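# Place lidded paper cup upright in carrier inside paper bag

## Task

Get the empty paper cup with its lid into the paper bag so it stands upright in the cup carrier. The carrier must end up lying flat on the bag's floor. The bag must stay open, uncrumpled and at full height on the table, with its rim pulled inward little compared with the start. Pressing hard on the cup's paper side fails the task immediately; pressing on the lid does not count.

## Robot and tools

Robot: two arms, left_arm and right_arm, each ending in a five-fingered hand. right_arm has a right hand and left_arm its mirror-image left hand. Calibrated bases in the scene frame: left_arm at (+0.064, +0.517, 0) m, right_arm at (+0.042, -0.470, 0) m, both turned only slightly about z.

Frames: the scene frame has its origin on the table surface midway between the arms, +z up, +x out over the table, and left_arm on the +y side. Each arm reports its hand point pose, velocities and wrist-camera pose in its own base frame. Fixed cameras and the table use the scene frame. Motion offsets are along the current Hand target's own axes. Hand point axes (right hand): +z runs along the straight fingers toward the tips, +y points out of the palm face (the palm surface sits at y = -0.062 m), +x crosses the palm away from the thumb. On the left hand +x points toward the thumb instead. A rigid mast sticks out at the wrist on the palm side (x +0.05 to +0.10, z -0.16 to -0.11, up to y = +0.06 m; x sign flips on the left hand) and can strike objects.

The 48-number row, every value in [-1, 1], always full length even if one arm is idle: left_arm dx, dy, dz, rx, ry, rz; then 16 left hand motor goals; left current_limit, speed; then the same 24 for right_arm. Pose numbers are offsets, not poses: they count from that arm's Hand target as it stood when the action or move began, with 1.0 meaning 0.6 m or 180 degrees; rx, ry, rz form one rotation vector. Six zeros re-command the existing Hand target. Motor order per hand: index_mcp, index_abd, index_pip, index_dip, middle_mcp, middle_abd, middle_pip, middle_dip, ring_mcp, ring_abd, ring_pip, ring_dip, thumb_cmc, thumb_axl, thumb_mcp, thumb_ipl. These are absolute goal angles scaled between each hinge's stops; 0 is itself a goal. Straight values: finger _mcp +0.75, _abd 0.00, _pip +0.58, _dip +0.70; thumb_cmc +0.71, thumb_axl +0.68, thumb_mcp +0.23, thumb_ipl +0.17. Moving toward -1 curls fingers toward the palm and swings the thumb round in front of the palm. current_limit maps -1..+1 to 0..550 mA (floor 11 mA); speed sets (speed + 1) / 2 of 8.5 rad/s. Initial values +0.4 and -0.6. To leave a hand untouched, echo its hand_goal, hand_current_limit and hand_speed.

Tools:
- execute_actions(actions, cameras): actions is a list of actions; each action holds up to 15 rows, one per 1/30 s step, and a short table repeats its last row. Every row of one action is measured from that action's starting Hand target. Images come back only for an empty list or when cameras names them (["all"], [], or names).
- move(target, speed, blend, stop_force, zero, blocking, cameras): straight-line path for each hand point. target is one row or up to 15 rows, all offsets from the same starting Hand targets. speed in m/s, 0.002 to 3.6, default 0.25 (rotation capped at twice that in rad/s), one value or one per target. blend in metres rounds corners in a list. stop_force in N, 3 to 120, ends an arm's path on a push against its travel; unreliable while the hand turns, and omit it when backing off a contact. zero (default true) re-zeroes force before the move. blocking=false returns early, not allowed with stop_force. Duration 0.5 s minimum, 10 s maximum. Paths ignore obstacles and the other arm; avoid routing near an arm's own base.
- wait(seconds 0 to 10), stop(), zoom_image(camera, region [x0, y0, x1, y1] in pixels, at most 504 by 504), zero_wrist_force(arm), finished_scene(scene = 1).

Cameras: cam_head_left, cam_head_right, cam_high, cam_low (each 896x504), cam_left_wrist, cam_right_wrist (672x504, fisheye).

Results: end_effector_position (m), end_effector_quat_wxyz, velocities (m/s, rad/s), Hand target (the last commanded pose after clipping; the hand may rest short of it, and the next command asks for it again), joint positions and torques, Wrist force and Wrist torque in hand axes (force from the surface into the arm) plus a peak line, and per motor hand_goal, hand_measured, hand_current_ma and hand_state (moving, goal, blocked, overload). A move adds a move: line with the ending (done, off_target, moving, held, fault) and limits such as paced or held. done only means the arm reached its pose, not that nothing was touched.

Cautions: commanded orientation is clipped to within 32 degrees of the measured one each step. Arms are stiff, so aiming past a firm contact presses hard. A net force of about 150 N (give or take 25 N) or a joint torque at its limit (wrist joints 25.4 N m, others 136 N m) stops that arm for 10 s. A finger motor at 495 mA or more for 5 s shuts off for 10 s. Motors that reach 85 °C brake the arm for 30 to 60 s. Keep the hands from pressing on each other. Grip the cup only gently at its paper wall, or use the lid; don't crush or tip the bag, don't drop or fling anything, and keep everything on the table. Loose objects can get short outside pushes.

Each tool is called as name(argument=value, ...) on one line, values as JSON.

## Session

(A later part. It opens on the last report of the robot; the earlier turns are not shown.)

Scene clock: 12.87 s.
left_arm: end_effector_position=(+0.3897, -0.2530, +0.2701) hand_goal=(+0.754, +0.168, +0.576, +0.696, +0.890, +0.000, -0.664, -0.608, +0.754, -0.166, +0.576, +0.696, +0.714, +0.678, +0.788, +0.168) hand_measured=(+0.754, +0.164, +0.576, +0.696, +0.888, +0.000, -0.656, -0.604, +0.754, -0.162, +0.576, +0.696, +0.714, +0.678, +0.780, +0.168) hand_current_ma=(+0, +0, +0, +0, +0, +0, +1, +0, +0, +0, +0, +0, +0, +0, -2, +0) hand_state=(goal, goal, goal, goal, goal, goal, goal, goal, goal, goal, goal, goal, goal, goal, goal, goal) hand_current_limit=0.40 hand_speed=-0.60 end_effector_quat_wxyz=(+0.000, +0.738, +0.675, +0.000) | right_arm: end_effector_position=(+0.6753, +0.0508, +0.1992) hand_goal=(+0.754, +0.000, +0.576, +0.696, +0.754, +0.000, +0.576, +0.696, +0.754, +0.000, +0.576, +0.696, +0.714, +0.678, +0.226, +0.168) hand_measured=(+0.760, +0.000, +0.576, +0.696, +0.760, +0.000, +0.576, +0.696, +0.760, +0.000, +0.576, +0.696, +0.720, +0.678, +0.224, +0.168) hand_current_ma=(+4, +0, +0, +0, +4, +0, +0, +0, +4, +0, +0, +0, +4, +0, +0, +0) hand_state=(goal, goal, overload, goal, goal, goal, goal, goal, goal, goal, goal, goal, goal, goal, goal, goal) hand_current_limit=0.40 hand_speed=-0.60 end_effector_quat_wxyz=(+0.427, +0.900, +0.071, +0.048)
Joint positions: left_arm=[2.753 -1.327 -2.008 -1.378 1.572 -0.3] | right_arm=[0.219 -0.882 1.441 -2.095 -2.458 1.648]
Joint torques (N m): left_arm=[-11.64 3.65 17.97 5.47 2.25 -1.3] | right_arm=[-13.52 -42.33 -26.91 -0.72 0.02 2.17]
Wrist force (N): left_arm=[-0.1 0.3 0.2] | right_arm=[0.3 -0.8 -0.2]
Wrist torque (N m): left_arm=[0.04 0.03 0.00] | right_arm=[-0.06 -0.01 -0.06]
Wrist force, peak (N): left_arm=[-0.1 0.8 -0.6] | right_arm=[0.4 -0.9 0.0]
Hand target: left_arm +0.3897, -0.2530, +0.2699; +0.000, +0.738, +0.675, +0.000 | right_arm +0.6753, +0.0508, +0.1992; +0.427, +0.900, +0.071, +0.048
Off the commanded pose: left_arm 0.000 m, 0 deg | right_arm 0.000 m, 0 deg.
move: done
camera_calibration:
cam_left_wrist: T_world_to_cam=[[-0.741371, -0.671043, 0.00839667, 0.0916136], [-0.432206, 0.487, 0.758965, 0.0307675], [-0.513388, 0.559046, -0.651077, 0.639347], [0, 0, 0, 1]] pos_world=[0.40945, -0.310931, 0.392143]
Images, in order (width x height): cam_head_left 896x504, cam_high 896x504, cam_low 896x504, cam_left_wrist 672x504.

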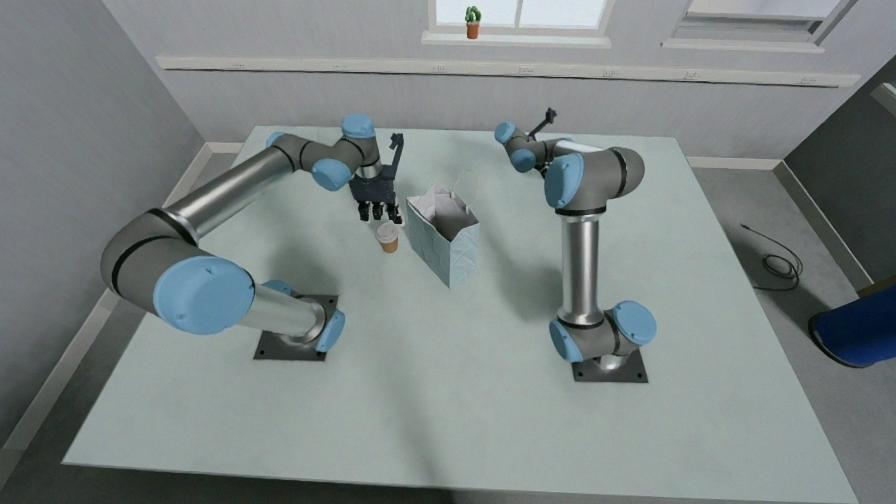

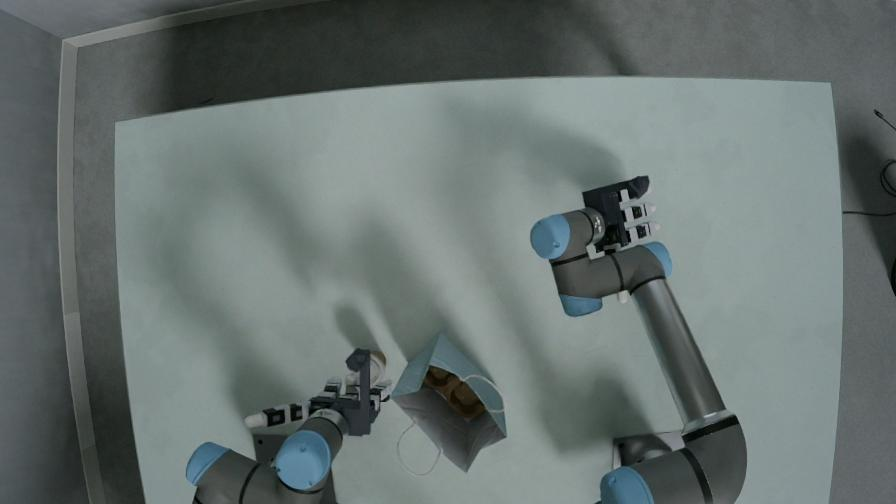

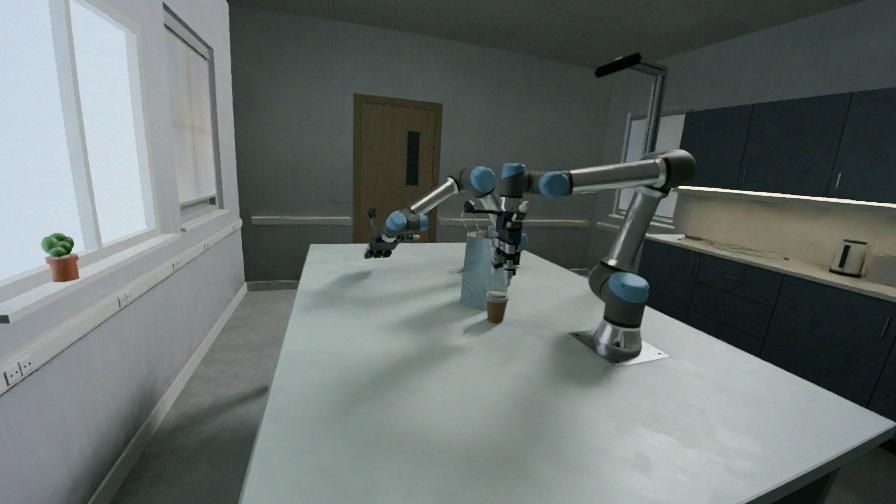

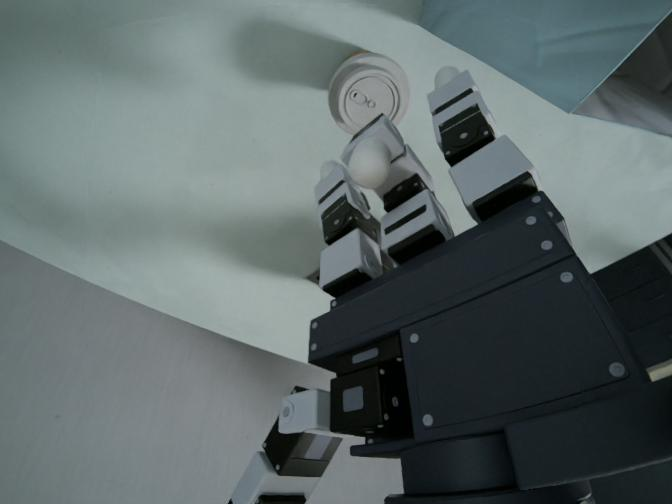

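move(target=[0,0,0.075,0,0,0, 0.754,0.167,0.576,0.696, 0.89,0,-0.664,-0.609, 0.754,-0.167,0.576,0.696, 0.714,0.678,0.787,0.168, 0.4,-0.6, 0,0,0,0,0,0, 0.754,0,0.576,0.696,0.754,0,0.576,0.696,0.754,0,0.576,0.696,0.714,0.678,0.226,0.168,0.4,-0.6], speed=0.1, cameras=["cam_high","cam_low","cam_left_wrist","cam_head_left"])

zoom_image(camera="cam_left_wrist", region=[280, 20, 580, 245])

zoom_image(camera="cam_low", region=[440, 190, 560, 340])

zoom_image(camera="cam_head_left", region=[340, 130, 460, 280])

Scene clock: 14.73 s.
left_arm: end_effector_position=(+0.3897, -0.2529, +0.2250) hand_goal=(+0.754, +0.168, +0.576, +0.696, +0.890, +0.000, -0.664, -0.608, +0.754, -0.166, +0.576, +0.696, +0.714, +0.678, +0.788, +0.168) hand_measured=(+0.754, +0.164, +0.576, +0.696, +0.888, +0.000, -0.656, -0.604, +0.754, -0.162, +0.576, +0.696, +0.714, +0.678, +0.780, +0.168) hand_current_ma=(+0, +0, +0, +0, +0, +0, +1, +0, +0, +0, +0, +0, +0, +0, -2, +0) hand_state=(goal, goal, goal, goal, goal, goal, goal, goal, goal, goal, goal, goal, goal, goal, goal, goal) hand_current_limit=0.40 hand_speed=-0.60 end_effector_quat_wxyz=(+0.000, +0.738, +0.675, +0.000) | right_arm: end_effector_position=(+0.6753, +0.0508, +0.1992) hand_goal=(+0.754, +0.000, +0.576, +0.696, +0.754, +0.000, +0.576, +0.696, +0.754, +0.000, +0.576, +0.696, +0.714, +0.678, +0.226, +0.168) hand_measured=(+0.760, +0.000, +0.576, +0.696, +0.760, +0.000, +0.576, +0.696, +0.760, +0.000, +0.576, +0.696, +0.720, +0.678, +0.224, +0.168) hand_current_ma=(+4, +0, +0, +0, +4, +0, +0, +0, +4, +0, +0, +0, +4, +0, +0, +0) hand_state=(goal, goal, overload, goal, goal, goal, goal, goal, goal, goal, goal, goal, goal, goal, goal, goal) hand_current_limit=0.40 hand_speed=-0.60 end_effector_quat_wxyz=(+0.427, +0.900, +0.071, +0.048)
Joint positions: left_arm=[2.753 -1.357 -2.104 -1.252 1.572 -0.3] | right_arm=[0.219 -0.882 1.441 -2.095 -2.458 1.648]
Joint torques (N m): left_arm=[8.04 3.26 17.74 5.19 -0.9 -0.42] | right_arm=[-12.96 -42.32 -26.79 -0.75 0.2 2.24]
Wrist force (N): left_arm=[-0.5 0.5 0.0] | right_arm=[0.3 -0.6 -0.2]
Wrist torque (N m): left_arm=[0.08 0.10 -0.05] | right_arm=[-0.06 -0.01 -0.06]
Wrist force, peak (N): left_arm=[-0.4 0.6 0.2] | right_arm=[0.7 -1.1 0.0]
Hand target: left_arm +0.3897, -0.2529, +0.2249; +0.000, +0.738, +0.675, +0.000 | right_arm +0.6753, +0.0508, +0.1992; +0.427, +0.900, +0.071, +0.048
Off the commanded pose: left_arm 0.000 m, 0 deg | right_arm 0.000 m, 0 deg.
move: done
camera_calibration:
cam_left_wrist: T_world_to_cam=[[-0.741471, -0.670932, 0.00845293, 0.0921153], [-0.432126, 0.487119, 0.758935, 0.0648871], [-0.513312, 0.559075, -0.651111, 0.609982], [0, 0, 0, 1]] pos_world=[0.409451, -0.310831, 0.347143]
Images, in order (width x height): cam_head_left 896x504, cam_high 896x504, cam_low 896x504, cam_left_wrist 672x504.

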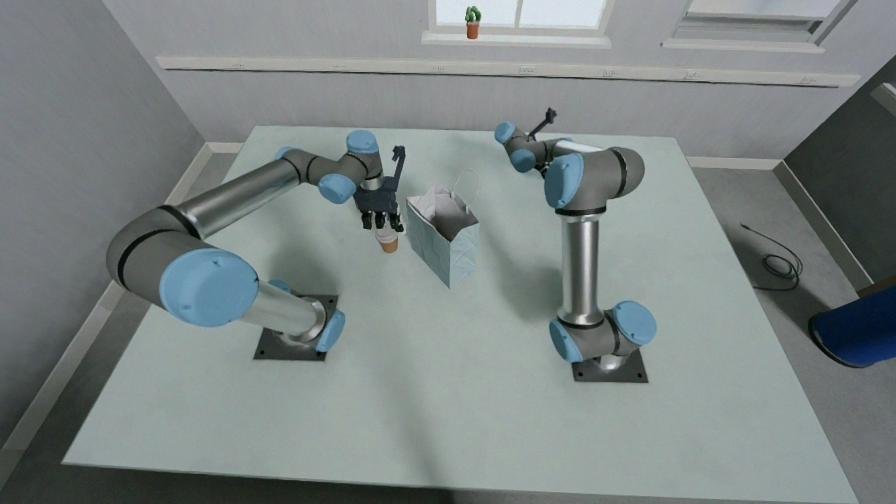

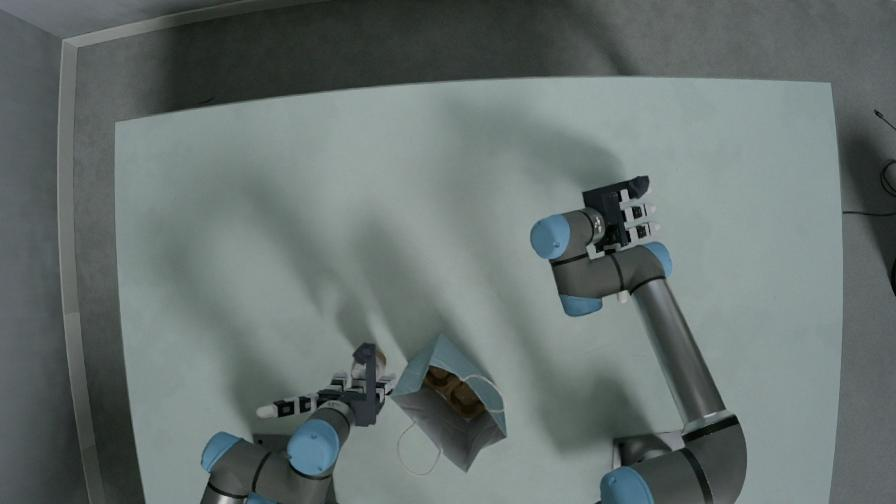

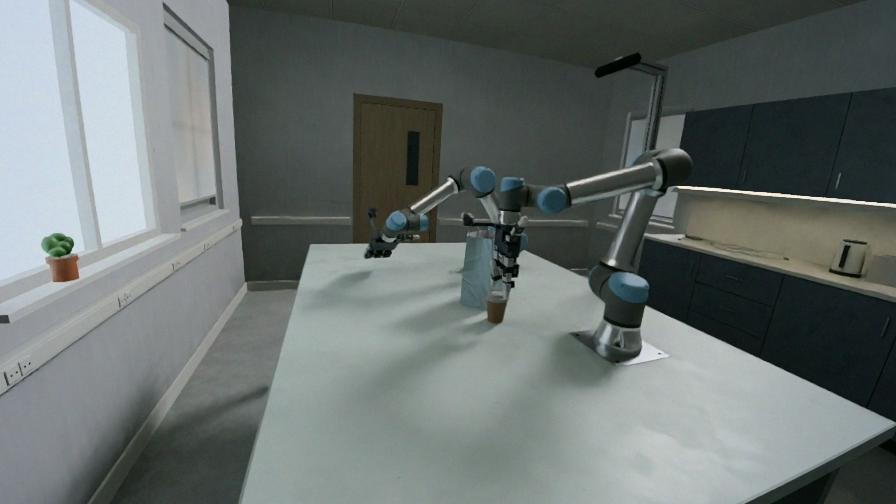

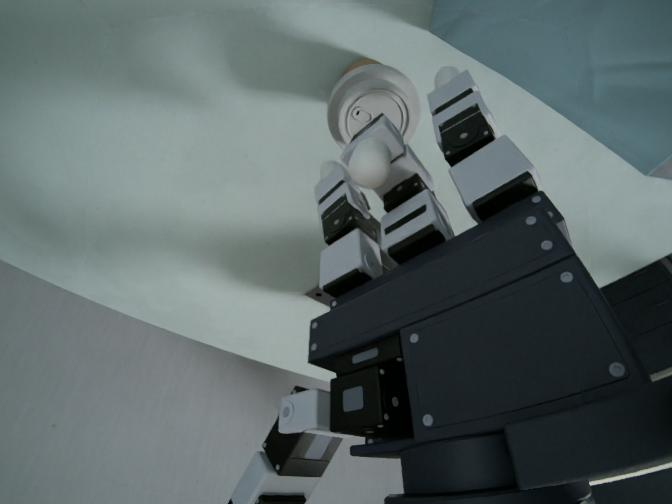

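Scaled by 1.680 from the camera's 672x504 image, which has a finer 960x720 frame.

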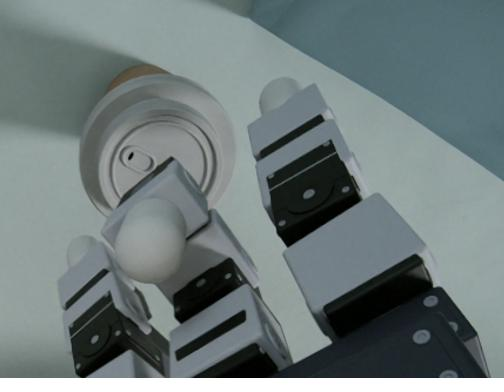

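Scaled by 3.360 from the camera's 896x504 image, which has a finer 1280x720 frame.

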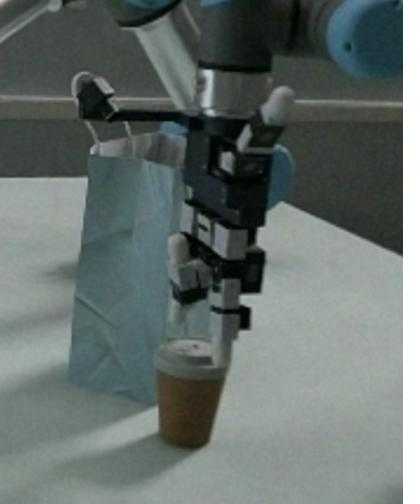

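Scaled by 3.360 from the camera's 896x504 image, which has a finer 1280x720 frame.

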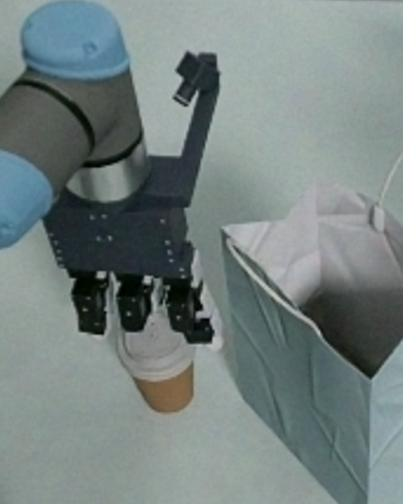

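move(target=[[0,0.01,0,0,0,0, 0.754,0.167,0.576,0.696, 0.89,0,-0.664,-0.609, 0.754,-0.167,0.576,0.696, 0.714,0.678,0.787,0.168, 0.4,-0.6, 0,0,0,0,0,0, 0.754,0,0.576,0.696,0.754,0,0.576,0.696,0.754,0,0.576,0.696,0.714,0.678,0.226,0.168,0.4,-0.6],[0,0.01,0.067,0,0,0, 0.754,0.167,0.576,0.696, 0.89,0,-0.664,-0.609, 0.754,-0.167,0.576,0.696, 0.714,0.678,0.787,0.168, 0.4,-0.6, 0,0,0,0,0,0, 0.754,0,0.576,0.696,0.754,0,0.576,0.696,0.754,0,0.576,0.696,0.714,0.678,0.226,0.168,0.4,-0.6]], speed=0.06, cameras=["cam_high","cam_low","cam_left_wrist","cam_head_left"])

zoom_image(camera="cam_left_wrist", region=[280, 20, 580, 245])

zoom_image(camera="cam_low", region=[440, 190, 560, 340])

zoom_image(camera="cam_head_left", region=[340, 130, 460, 280])

Scene clock: 17.27 s.
left_arm: end_effector_position=(+0.3957, -0.2534, +0.1848) hand_goal=(+0.754, +0.168, +0.576, +0.696, +0.890, +0.000, -0.664, -0.608, +0.754, -0.166, +0.576, +0.696, +0.714, +0.678, +0.788, +0.168) hand_measured=(+0.754, +0.232, +0.576, +0.696, +0.888, +0.000, -0.656, -0.604, +0.754, -0.162, +0.576, +0.696, +0.714, +0.678, +0.780, +0.168) hand_current_ma=(+0, +61, +0, +0, +0, +0, +1, +0, +0, +0, +0, +0, +0, +0, -2, +0) hand_state=(goal, blocked, goal, goal, goal, goal, goal, goal, goal, goal, goal, goal, goal, goal, goal, goal) hand_current_limit=0.40 hand_speed=-0.60 end_effector_quat_wxyz=(+0.000, +0.738, +0.675, +0.000) | right_arm: end_effector_position=(+0.6753, +0.0508, +0.1992) hand_goal=(+0.754, +0.000, +0.576, +0.696, +0.754, +0.000, +0.576, +0.696, +0.754, +0.000, +0.576, +0.696, +0.714, +0.678, +0.226, +0.168) hand_measured=(+0.760, +0.000, +0.576, +0.696, +0.760, +0.000, +0.576, +0.696, +0.760, +0.000, +0.576, +0.696, +0.720, +0.678, +0.224, +0.168) hand_current_ma=(+4, +0, +0, +0, +4, +0, +0, +0, +4, +0, +0, +0, +4, +0, +0, +0) hand_state=(goal, goal, overload, goal, goal, goal, goal, goal, goal, goal, goal, goal, goal, goal, goal, goal) hand_current_limit=0.40 hand_speed=-0.60 end_effector_quat_wxyz=(+0.427, +0.900, +0.071, +0.048)
Joint positions: left_arm=[2.757 -1.412 -2.171 -1.129 1.572 -0.295] | right_arm=[0.219 -0.882 1.441 -2.095 -2.458 1.648]
Joint torques (N m): left_arm=[-3.33 -1.05 8.32 4.11 0.34 -0.98] | right_arm=[-13.4 -41.61 -27.38 -0.81 0.18 2.24]
Wrist force (N): left_arm=[4.2 0.2 -15.7] | right_arm=[-0.2 -0.4 0.0]
Wrist torque (N m): left_arm=[1.29 0.82 0.21] | right_arm=[-0.06 0.06 -0.10]
Wrist force, peak (N): left_arm=[4.2 0.0 -16.1] | right_arm=[0.1 -1.1 0.0]
Hand target: left_arm +0.3957, -0.2534, +0.1847; +0.000, +0.738, +0.675, +0.000 | right_arm +0.6753, +0.0508, +0.1992; +0.427, +0.900, +0.071, +0.048
Off the commanded pose: left_arm 0.000 m, 0 deg | right_arm 0.000 m, 0 deg.
move: done
camera_calibration:
cam_left_wrist: T_world_to_cam=[[-0.741408, -0.671002, 0.00834739, 0.0965531], [-0.43223, 0.487024, 0.758937, 0.0983215], [-0.513314, 0.559074, -0.651111, 0.587102], [0, 0, 0, 1]] pos_world=[0.41545, -0.311331, 0.306843]
Images, in order (width x height): cam_head_left 896x504, cam_high 896x504, cam_low 896x504, cam_left_wrist 672x504.

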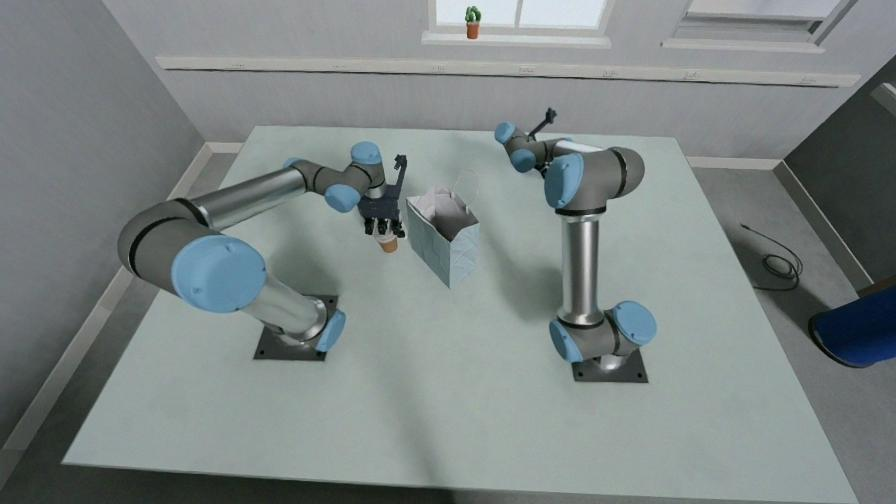

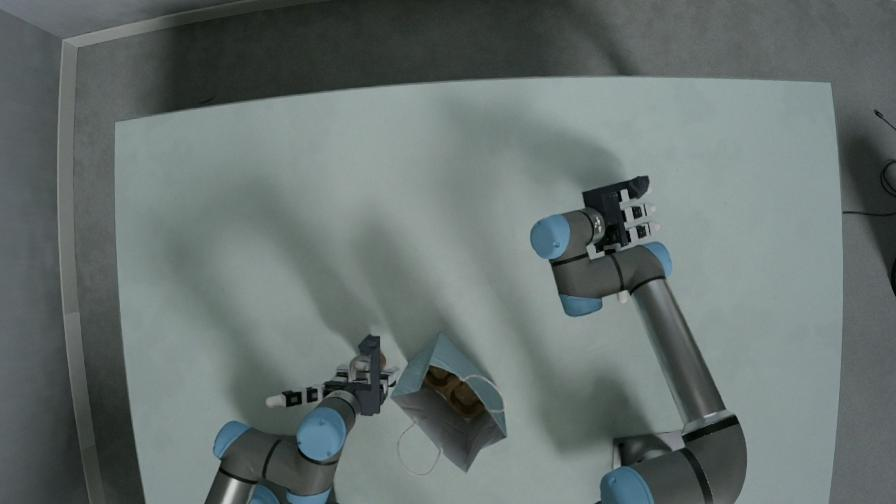

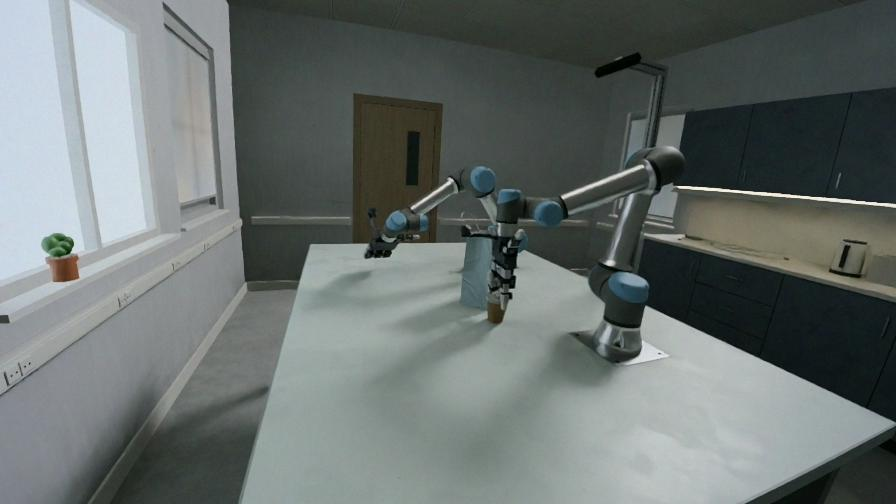

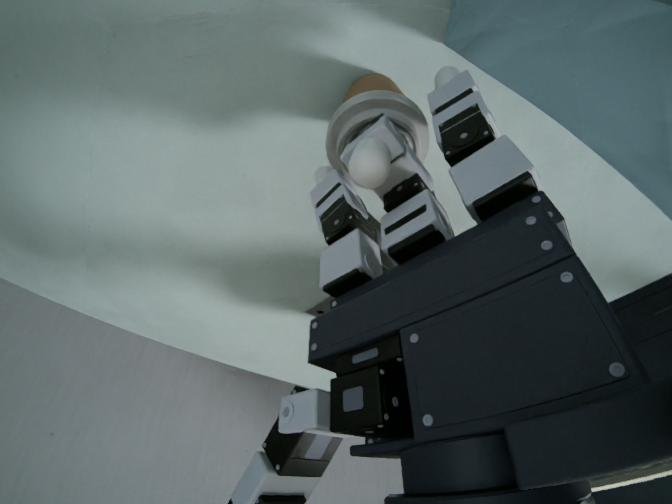

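Scaled by 1.680 from the camera's 672x504 image, which has a finer 960x720 frame.

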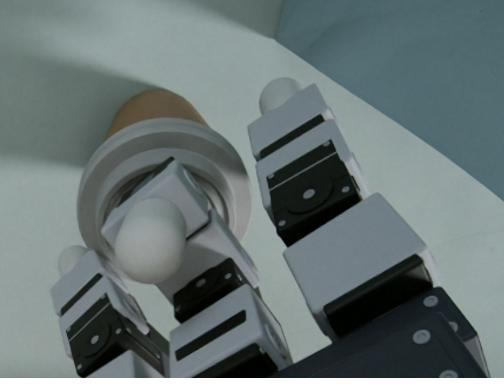

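Scaled by 3.360 from the camera's 896x504 image, which has a finer 1280x720 frame.

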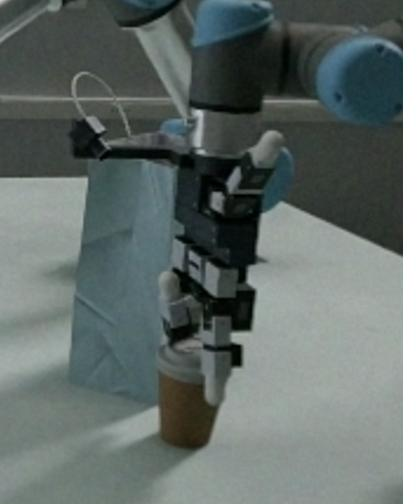

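Scaled by 3.360 from the camera's 896x504 image, which has a finer 1280x720 frame.

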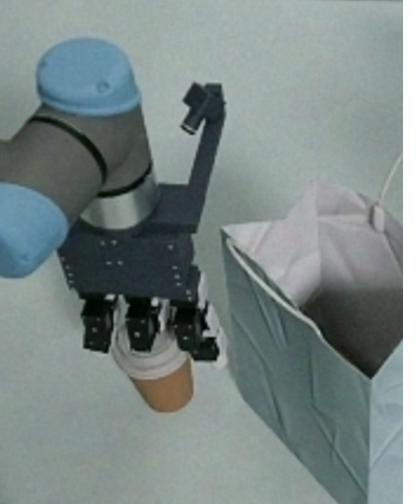

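move(target=[0,0,-0.067,0,0,0, 0.754,0.167,0.576,0.696, 0.89,0,-0.664,-0.609, 0.754,-0.167,0.576,0.696, 0.714,0.678,0.787,0.168, 0.4,-0.6, 0,0,0,0,0,0, 0.754,0,0.576,0.696,0.754,0,0.576,0.696,0.754,0,0.576,0.696,0.714,0.678,0.226,0.168,0.4,-0.6], speed=0.05, cameras=["cam_low","cam_left_wrist","cam_head_left"])

zoom_image(camera="cam_left_wrist", region=[280, 20, 580, 245])

zoom_image(camera="cam_low", region=[440, 190, 560, 340])

Scene clock: 18.80 s.
left_arm: end_effector_position=(+0.3957, -0.2535, +0.2248) hand_goal=(+0.754, +0.168, +0.576, +0.696, +0.890, +0.000, -0.664, -0.608, +0.754, -0.166, +0.576, +0.696, +0.714, +0.678, +0.788, +0.168) hand_measured=(+0.754, +0.170, +0.576, +0.696, +0.888, +0.000, -0.656, -0.604, +0.754, -0.162, +0.576, +0.696, +0.714, +0.678, +0.780, +0.168) hand_current_ma=(+0, +0, +0, +0, +0, +0, +1, +0, +0, +0, +0, +0, +0, +0, -2, +0) hand_state=(goal, goal, goal, goal, goal, goal, goal, goal, goal, goal, goal, goal, goal, goal, goal, goal) hand_current_limit=0.40 hand_speed=-0.60 end_effector_quat_wxyz=(+0.000, +0.738, +0.675, +0.000) | right_arm: end_effector_position=(+0.6753, +0.0508, +0.1992) hand_goal=(+0.754, +0.000, +0.576, +0.696, +0.754, +0.000, +0.576, +0.696, +0.754, +0.000, +0.576, +0.696, +0.714, +0.678, +0.226, +0.168) hand_measured=(+0.760, +0.000, +0.576, +0.696, +0.760, +0.000, +0.576, +0.696, +0.760, +0.000, +0.576, +0.696, +0.720, +0.678, +0.224, +0.168) hand_current_ma=(+4, +0, +0, +0, +4, +0, +0, +0, +4, +0, +0, +0, +4, +0, +0, +0) hand_state=(goal, goal, overload, goal, goal, goal, goal, goal, goal, goal, goal, goal, goal, goal, goal, goal) hand_current_limit=0.40 hand_speed=-0.60 end_effector_quat_wxyz=(+0.427, +0.900, +0.071, +0.048)
Joint positions: left_arm=[2.757 -1.371 -2.094 -1.248 1.572 -0.295] | right_arm=[0.219 -0.882 1.441 -2.095 -2.458 1.648]
Joint torques (N m): left_arm=[-6.34 23.24 30.63 0.33 0.83 0.12] | right_arm=[-13.21 -42.3 -26.74 -0.79 0.14 2.22]
Wrist force (N): left_arm=[-0.2 0.6 0.1] | right_arm=[0.0 -1.0 0.0]
Wrist torque (N m): left_arm=[0.09 0.05 -0.11] | right_arm=[-0.12 0.02 -0.10]
Wrist force, peak (N): left_arm=[4.5 0.1 -16.2] | right_arm=[0.1 -0.9 0.4]
Hand target: left_arm +0.3957, -0.2535, +0.2249; +0.000, +0.738, +0.675, +0.000 | right_arm +0.6753, +0.0508, +0.1992; +0.427, +0.900, +0.071, +0.048
Off the commanded pose: left_arm 0.000 m, 0 deg | right_arm 0.000 m, 0 deg.
move: done
camera_calibration:
cam_left_wrist: T_world_to_cam=[[-0.741408, -0.671002, 0.00834739, 0.0961521], [-0.43223, 0.487024, 0.758937, 0.0680127], [-0.513314, 0.559074, -0.651111, 0.613203], [0, 0, 0, 1]] pos_world=[0.41545, -0.311431, 0.346843]
Images, in order (width x height): cam_head_left 896x504, cam_low 896x504, cam_left_wrist 672x504.

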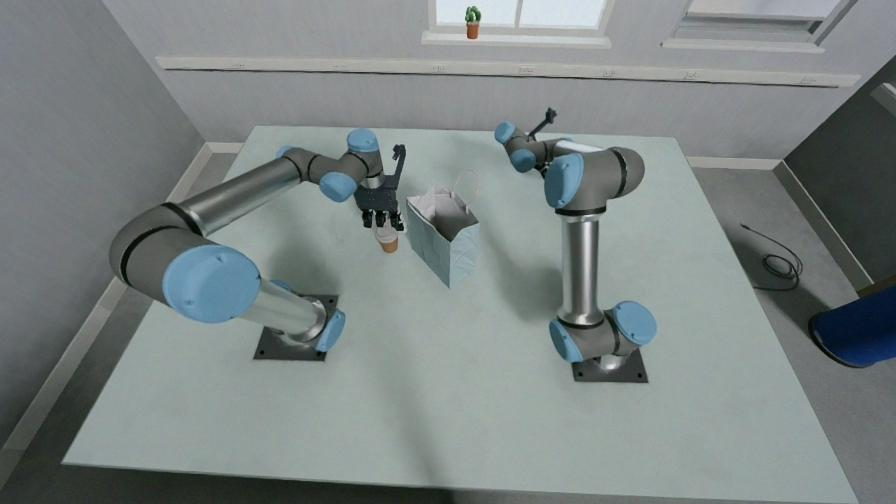

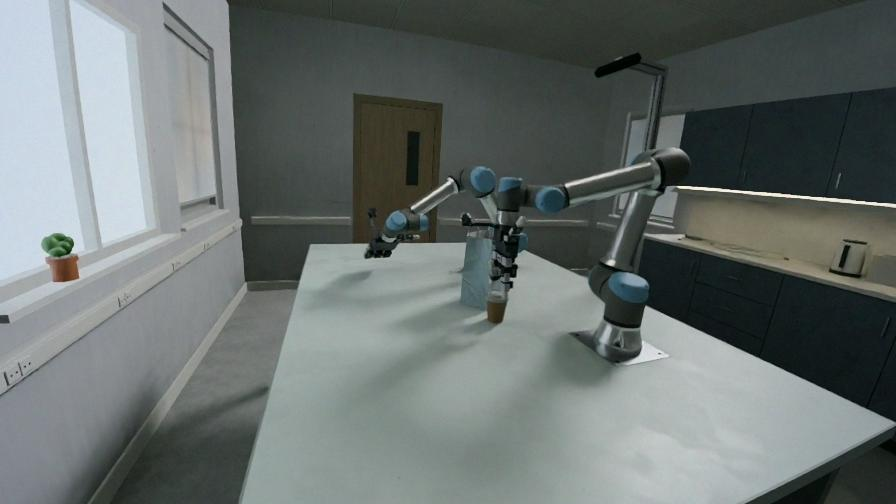

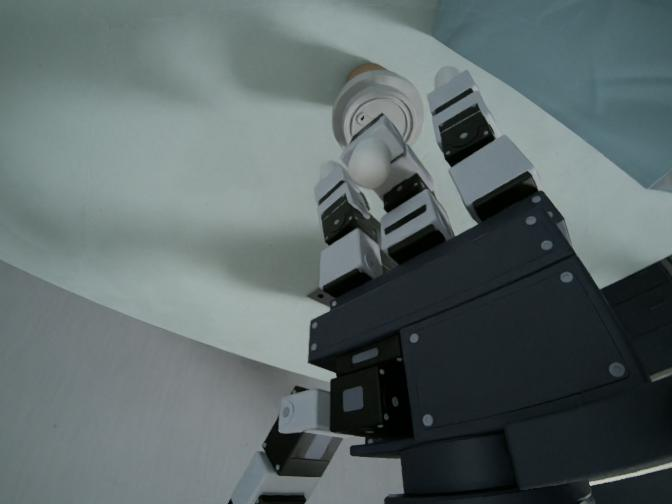

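Scaled by 1.680 from the camera's 672x504 image, which has a finer 960x720 frame.

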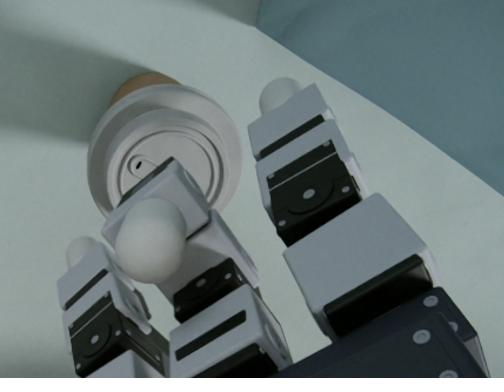

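Scaled by 3.360 from the camera's 896x504 image, which has a finer 1280x720 frame.

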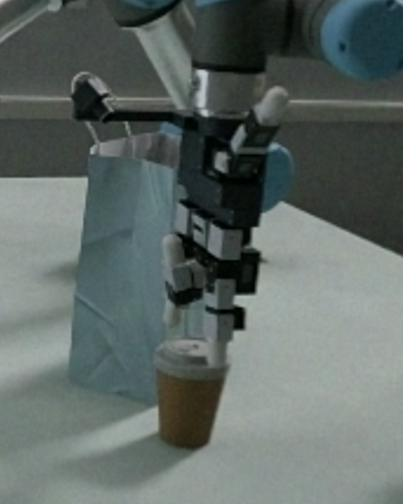

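zoom_image(camera="cam_left_wrist", region=[310, 55, 450, 195])

zoom_image(camera="cam_low", region=[470, 260, 530, 330])

zoom_image(camera="cam_head_left", region=[350, 190, 420, 260])

Scaled by 3.600 from the camera's 672x504 image, which has a finer 960x720 frame.

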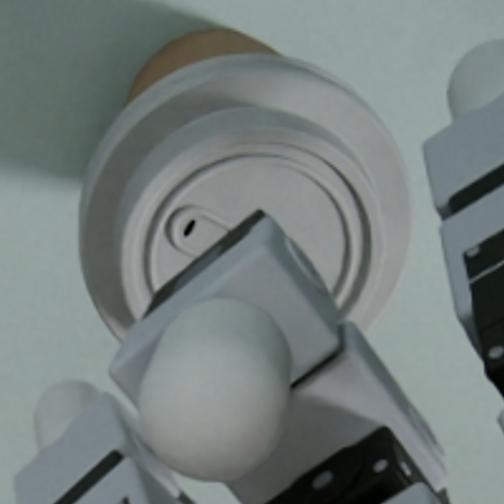

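Scaled by 7.200 from the camera's 896x504 image, which has a finer 1280x720 frame.

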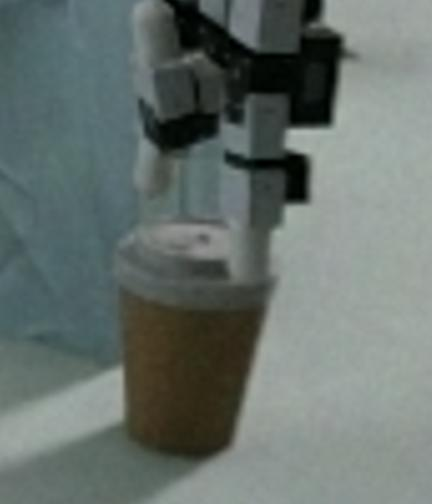

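Scaled by 7.200 from the camera's 896x504 image, which has a finer 1280x720 frame.

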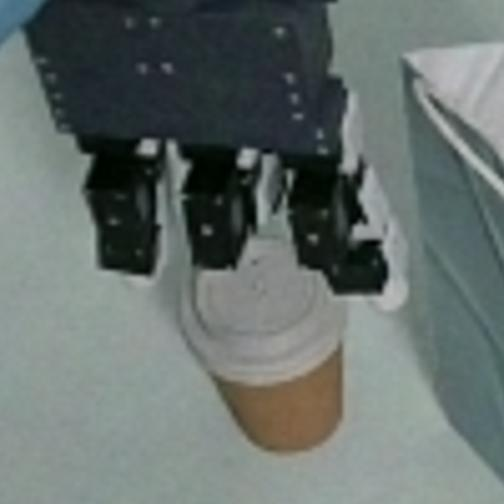

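move(target=[0,0,0,0,0,0, 0.754,0.3,0.576,0.696, 0.89,0,-0.664,-0.609, 0.754,-0.2,0.576,0.696, 0.714,0.678,0.787,0.168, 0.4,-0.6, 0,0,0,0,0,0, 0.754,0,0.576,0.696,0.754,0,0.576,0.696,0.754,0,0.576,0.696,0.714,0.678,0.226,0.168,0.4,-0.6], speed=0.06)

move(target=[0.0033,0,0.0625,0,0,0, 0.754,0.3,0.576,0.696, 0.89,0,-0.664,-0.609, 0.754,-0.2,0.576,0.696, 0.714,0.678,0.787,0.168, 0.4,-0.6, 0,0,0,0,0,0, 0.754,0,0.576,0.696,0.754,0,0.576,0.696,0.754,0,0.576,0.696,0.714,0.678,0.226,0.168,0.4,-0.6], speed=0.03, stop_force=4, cameras=["cam_low","cam_left_wrist","cam_head_left","cam_high"])

zoom_image(camera="cam_left_wrist", region=[290, 45, 450, 205])

zoom_image(camera="cam_low", region=[470, 260, 530, 330])

zoom_image(camera="cam_head_left", region=[350, 190, 420, 260])

Scene clock: 21.47 s.
left_arm: end_effector_position=(+0.3957, -0.2535, +0.2249) hand_goal=(+0.754, +0.300, +0.576, +0.696, +0.890, +0.000, -0.664, -0.608, +0.754, -0.200, +0.576, +0.696, +0.714, +0.678, +0.788, +0.168) hand_measured=(+0.754, +0.294, +0.576, +0.696, +0.888, +0.000, -0.656, -0.604, +0.754, -0.196, +0.576, +0.696, +0.714, +0.678, +0.780, +0.168) hand_current_ma=(+0, -1, +0, +0, +0, +0, +1, +0, +0, +1, +0, +0, +0, +0, -2, +0) hand_state=(goal, goal, goal, goal, goal, goal, goal, goal, goal, goal, goal, goal, goal, goal, goal, goal) hand_current_limit=0.40 hand_speed=-0.60 end_effector_quat_wxyz=(+0.000, +0.738, +0.675, +0.000) | right_arm: end_effector_position=(+0.6753, +0.0508, +0.1992) hand_goal=(+0.754, +0.000, +0.576, +0.696, +0.754, +0.000, +0.576, +0.696, +0.754, +0.000, +0.576, +0.696, +0.714, +0.678, +0.226, +0.168) hand_measured=(+0.760, +0.000, +0.576, +0.696, +0.760, +0.000, +0.576, +0.696, +0.760, +0.000, +0.576, +0.696, +0.720, +0.678, +0.224, +0.168) hand_current_ma=(+4, +0, +0, +0, +4, +0, +0, +0, +4, +0, +0, +0, +4, +0, +0, +0) hand_state=(goal, goal, overload, goal, goal, goal, goal, goal, goal, goal, goal, goal, goal, goal, goal, goal) hand_current_limit=0.40 hand_speed=-0.60 end_effector_quat_wxyz=(+0.427, +0.900, +0.071, +0.048)
Joint positions: left_arm=[2.757 -1.371 -2.094 -1.248 1.572 -0.295] | right_arm=[0.219 -0.882 1.441 -2.095 -2.458 1.648]
Joint torques (N m): left_arm=[7 23.49 30.87 0.33 -1.81 1.73] | right_arm=[-12.7 -41.85 -26.62 -0.89 0.05 2.23]
Wrist force (N): left_arm=[-0.3 0.4 0.3] | right_arm=[0.4 -0.5 0.1]
Wrist torque (N m): left_arm=[0.06 0.06 -0.12] | right_arm=[-0.05 -0.03 -0.05]
Wrist force, peak (N): left_arm=[-0.3 0.6 0.5] | right_arm=[0.1 -1.0 0.1]
Hand target: left_arm +0.3957, -0.2535, +0.2249; +0.000, +0.738, +0.675, +0.000 | right_arm +0.6753, +0.0508, +0.1992; +0.427, +0.900, +0.071, +0.048
Off the commanded pose: left_arm 0.000 m, 0 deg | right_arm 0.000 m, 0 deg.
move: done

Scene clock: 23.83 s.
left_arm: end_effector_position=(+0.3958, -0.2515, +0.1874) hand_goal=(+0.754, +0.300, +0.576, +0.696, +0.890, +0.000, -0.664, -0.608, +0.754, -0.200, +0.576, +0.696, +0.714, +0.678, +0.788, +0.168) hand_measured=(+0.754, +0.294, +0.576, +0.696, +0.888, +0.000, -0.656, -0.604, +0.754, -0.196, +0.576, +0.696, +0.714, +0.678, +0.780, +0.168) hand_current_ma=(+0, -1, +0, +0, +0, +0, +1, +0, +0, +0, +0, +0, +0, +0, -2, +0) hand_state=(goal, goal, goal, goal, goal, goal, goal, goal, goal, goal, goal, goal, goal, goal, goal, goal) hand_current_limit=0.40 hand_speed=-0.60 end_effector_quat_wxyz=(+0.000, +0.738, +0.675, +0.000) | right_arm: end_effector_position=(+0.6753, +0.0508, +0.1992) hand_goal=(+0.754, +0.000, +0.576, +0.696, +0.754, +0.000, +0.576, +0.696, +0.754, +0.000, +0.576, +0.696, +0.714, +0.678, +0.226, +0.168) hand_measured=(+0.760, +0.000, +0.576, +0.696, +0.760, +0.000, +0.576, +0.696, +0.760, +0.000, +0.576, +0.696, +0.720, +0.678, +0.224, +0.168) hand_current_ma=(+4, +0, +0, +0, +4, +0, +0, +0, +4, +0, +0, +0, +4, +0, +0, +0) hand_state=(goal, goal, overload, goal, goal, goal, goal, goal, goal, goal, goal, goal, goal, goal, goal, goal) hand_current_limit=0.40 hand_speed=-0.60 end_effector_quat_wxyz=(+0.427, +0.900, +0.071, +0.048)
Joint positions: left_arm=[2.762 -1.406 -2.169 -1.138 1.572 -0.29] | right_arm=[0.219 -0.882 1.441 -2.095 -2.458 1.648]
Joint torques (N m): left_arm=[8.31 4.38 15.67 5.42 -0.57 1.74] | right_arm=[-12.86 -42.15 -27.57 -0.76 -0.03 2.23]
Wrist force (N): left_arm=[0.0 0.5 0.3] | right_arm=[0.0 -0.5 0.0]
Wrist torque (N m): left_arm=[0.08 0.02 -0.09] | right_arm=[-0.04 0.02 -0.08]
Wrist force, peak (N): left_arm=[-0.4 0.7 0.3] | right_arm=[0.1 -1.0 0.4]
Hand target: left_arm +0.3958, -0.2515, +0.1874; +0.000, +0.738, +0.675, +0.000 | right_arm +0.6753, +0.0508, +0.1992; +0.427, +0.900, +0.071, +0.048
Off the commanded pose: left_arm 0.000 m, 0 deg | right_arm 0.000 m, 0 deg.
move: done
camera_calibration:
cam_left_wrist: T_world_to_cam=[[-0.741367, -0.671047, 0.00849167, 0.097879], [-0.432181, 0.487074, 0.758932, 0.0955061], [-0.513415, 0.558977, -0.651114, 0.587848], [0, 0, 0, 1]] pos_world=[0.41565, -0.309431, 0.309442]
Images, in order (width x height): cam_head_left 896x504, cam_high 896x504, cam_low 896x504, cam_left_wrist 672x504.

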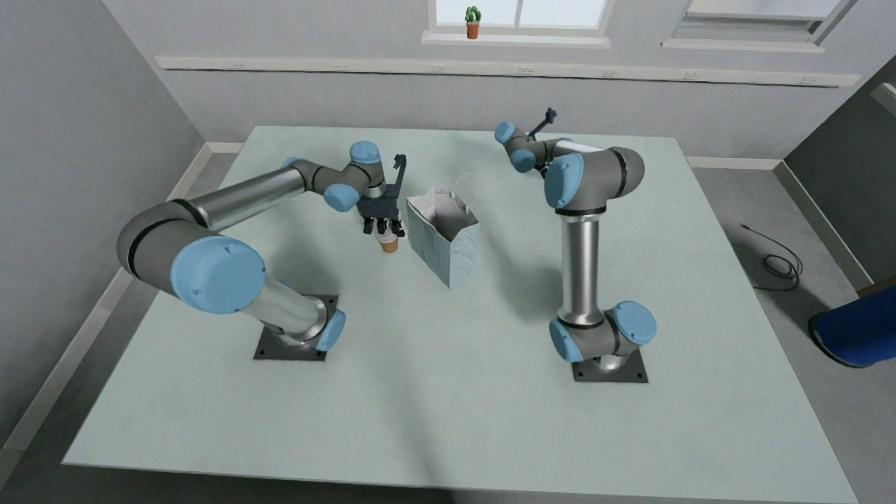

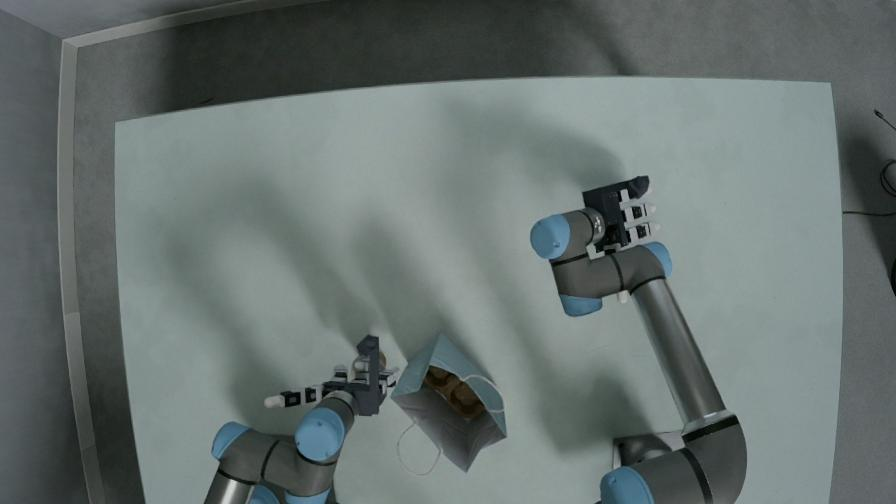

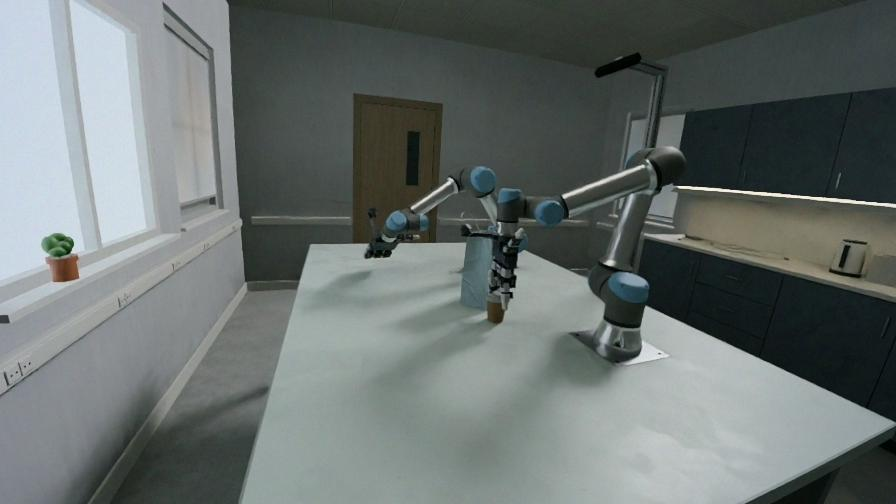

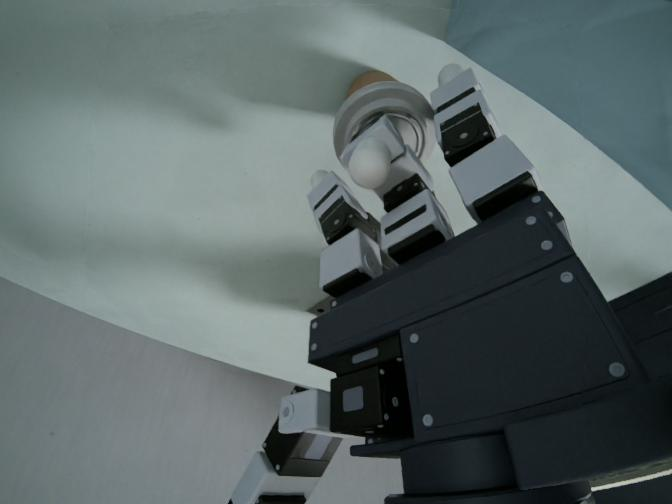

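Scaled by 3.150 from the camera's 672x504 image, which has a finer 960x720 frame.

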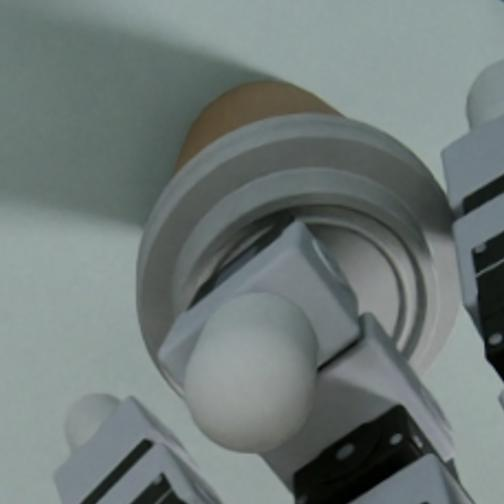

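Scaled by 7.200 from the camera's 896x504 image, which has a finer 1280x720 frame.

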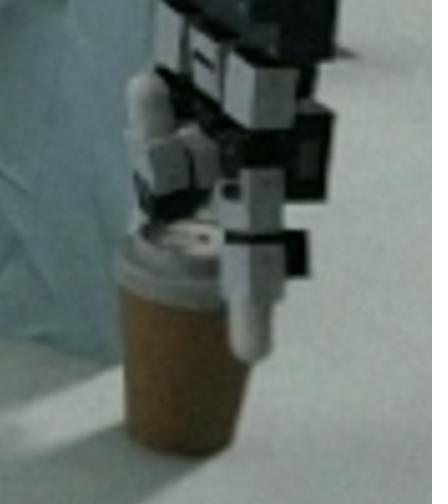

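Scaled by 7.200 from the camera's 896x504 image, which has a finer 1280x720 frame.

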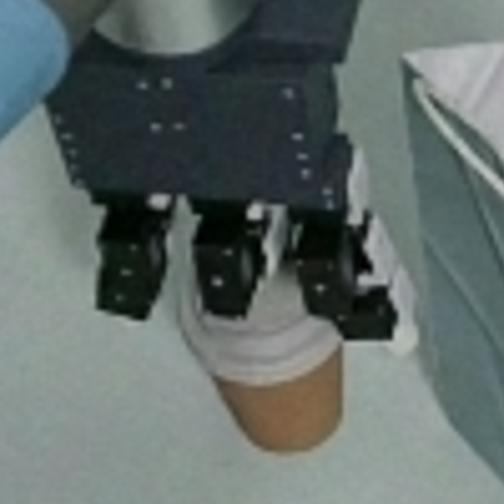

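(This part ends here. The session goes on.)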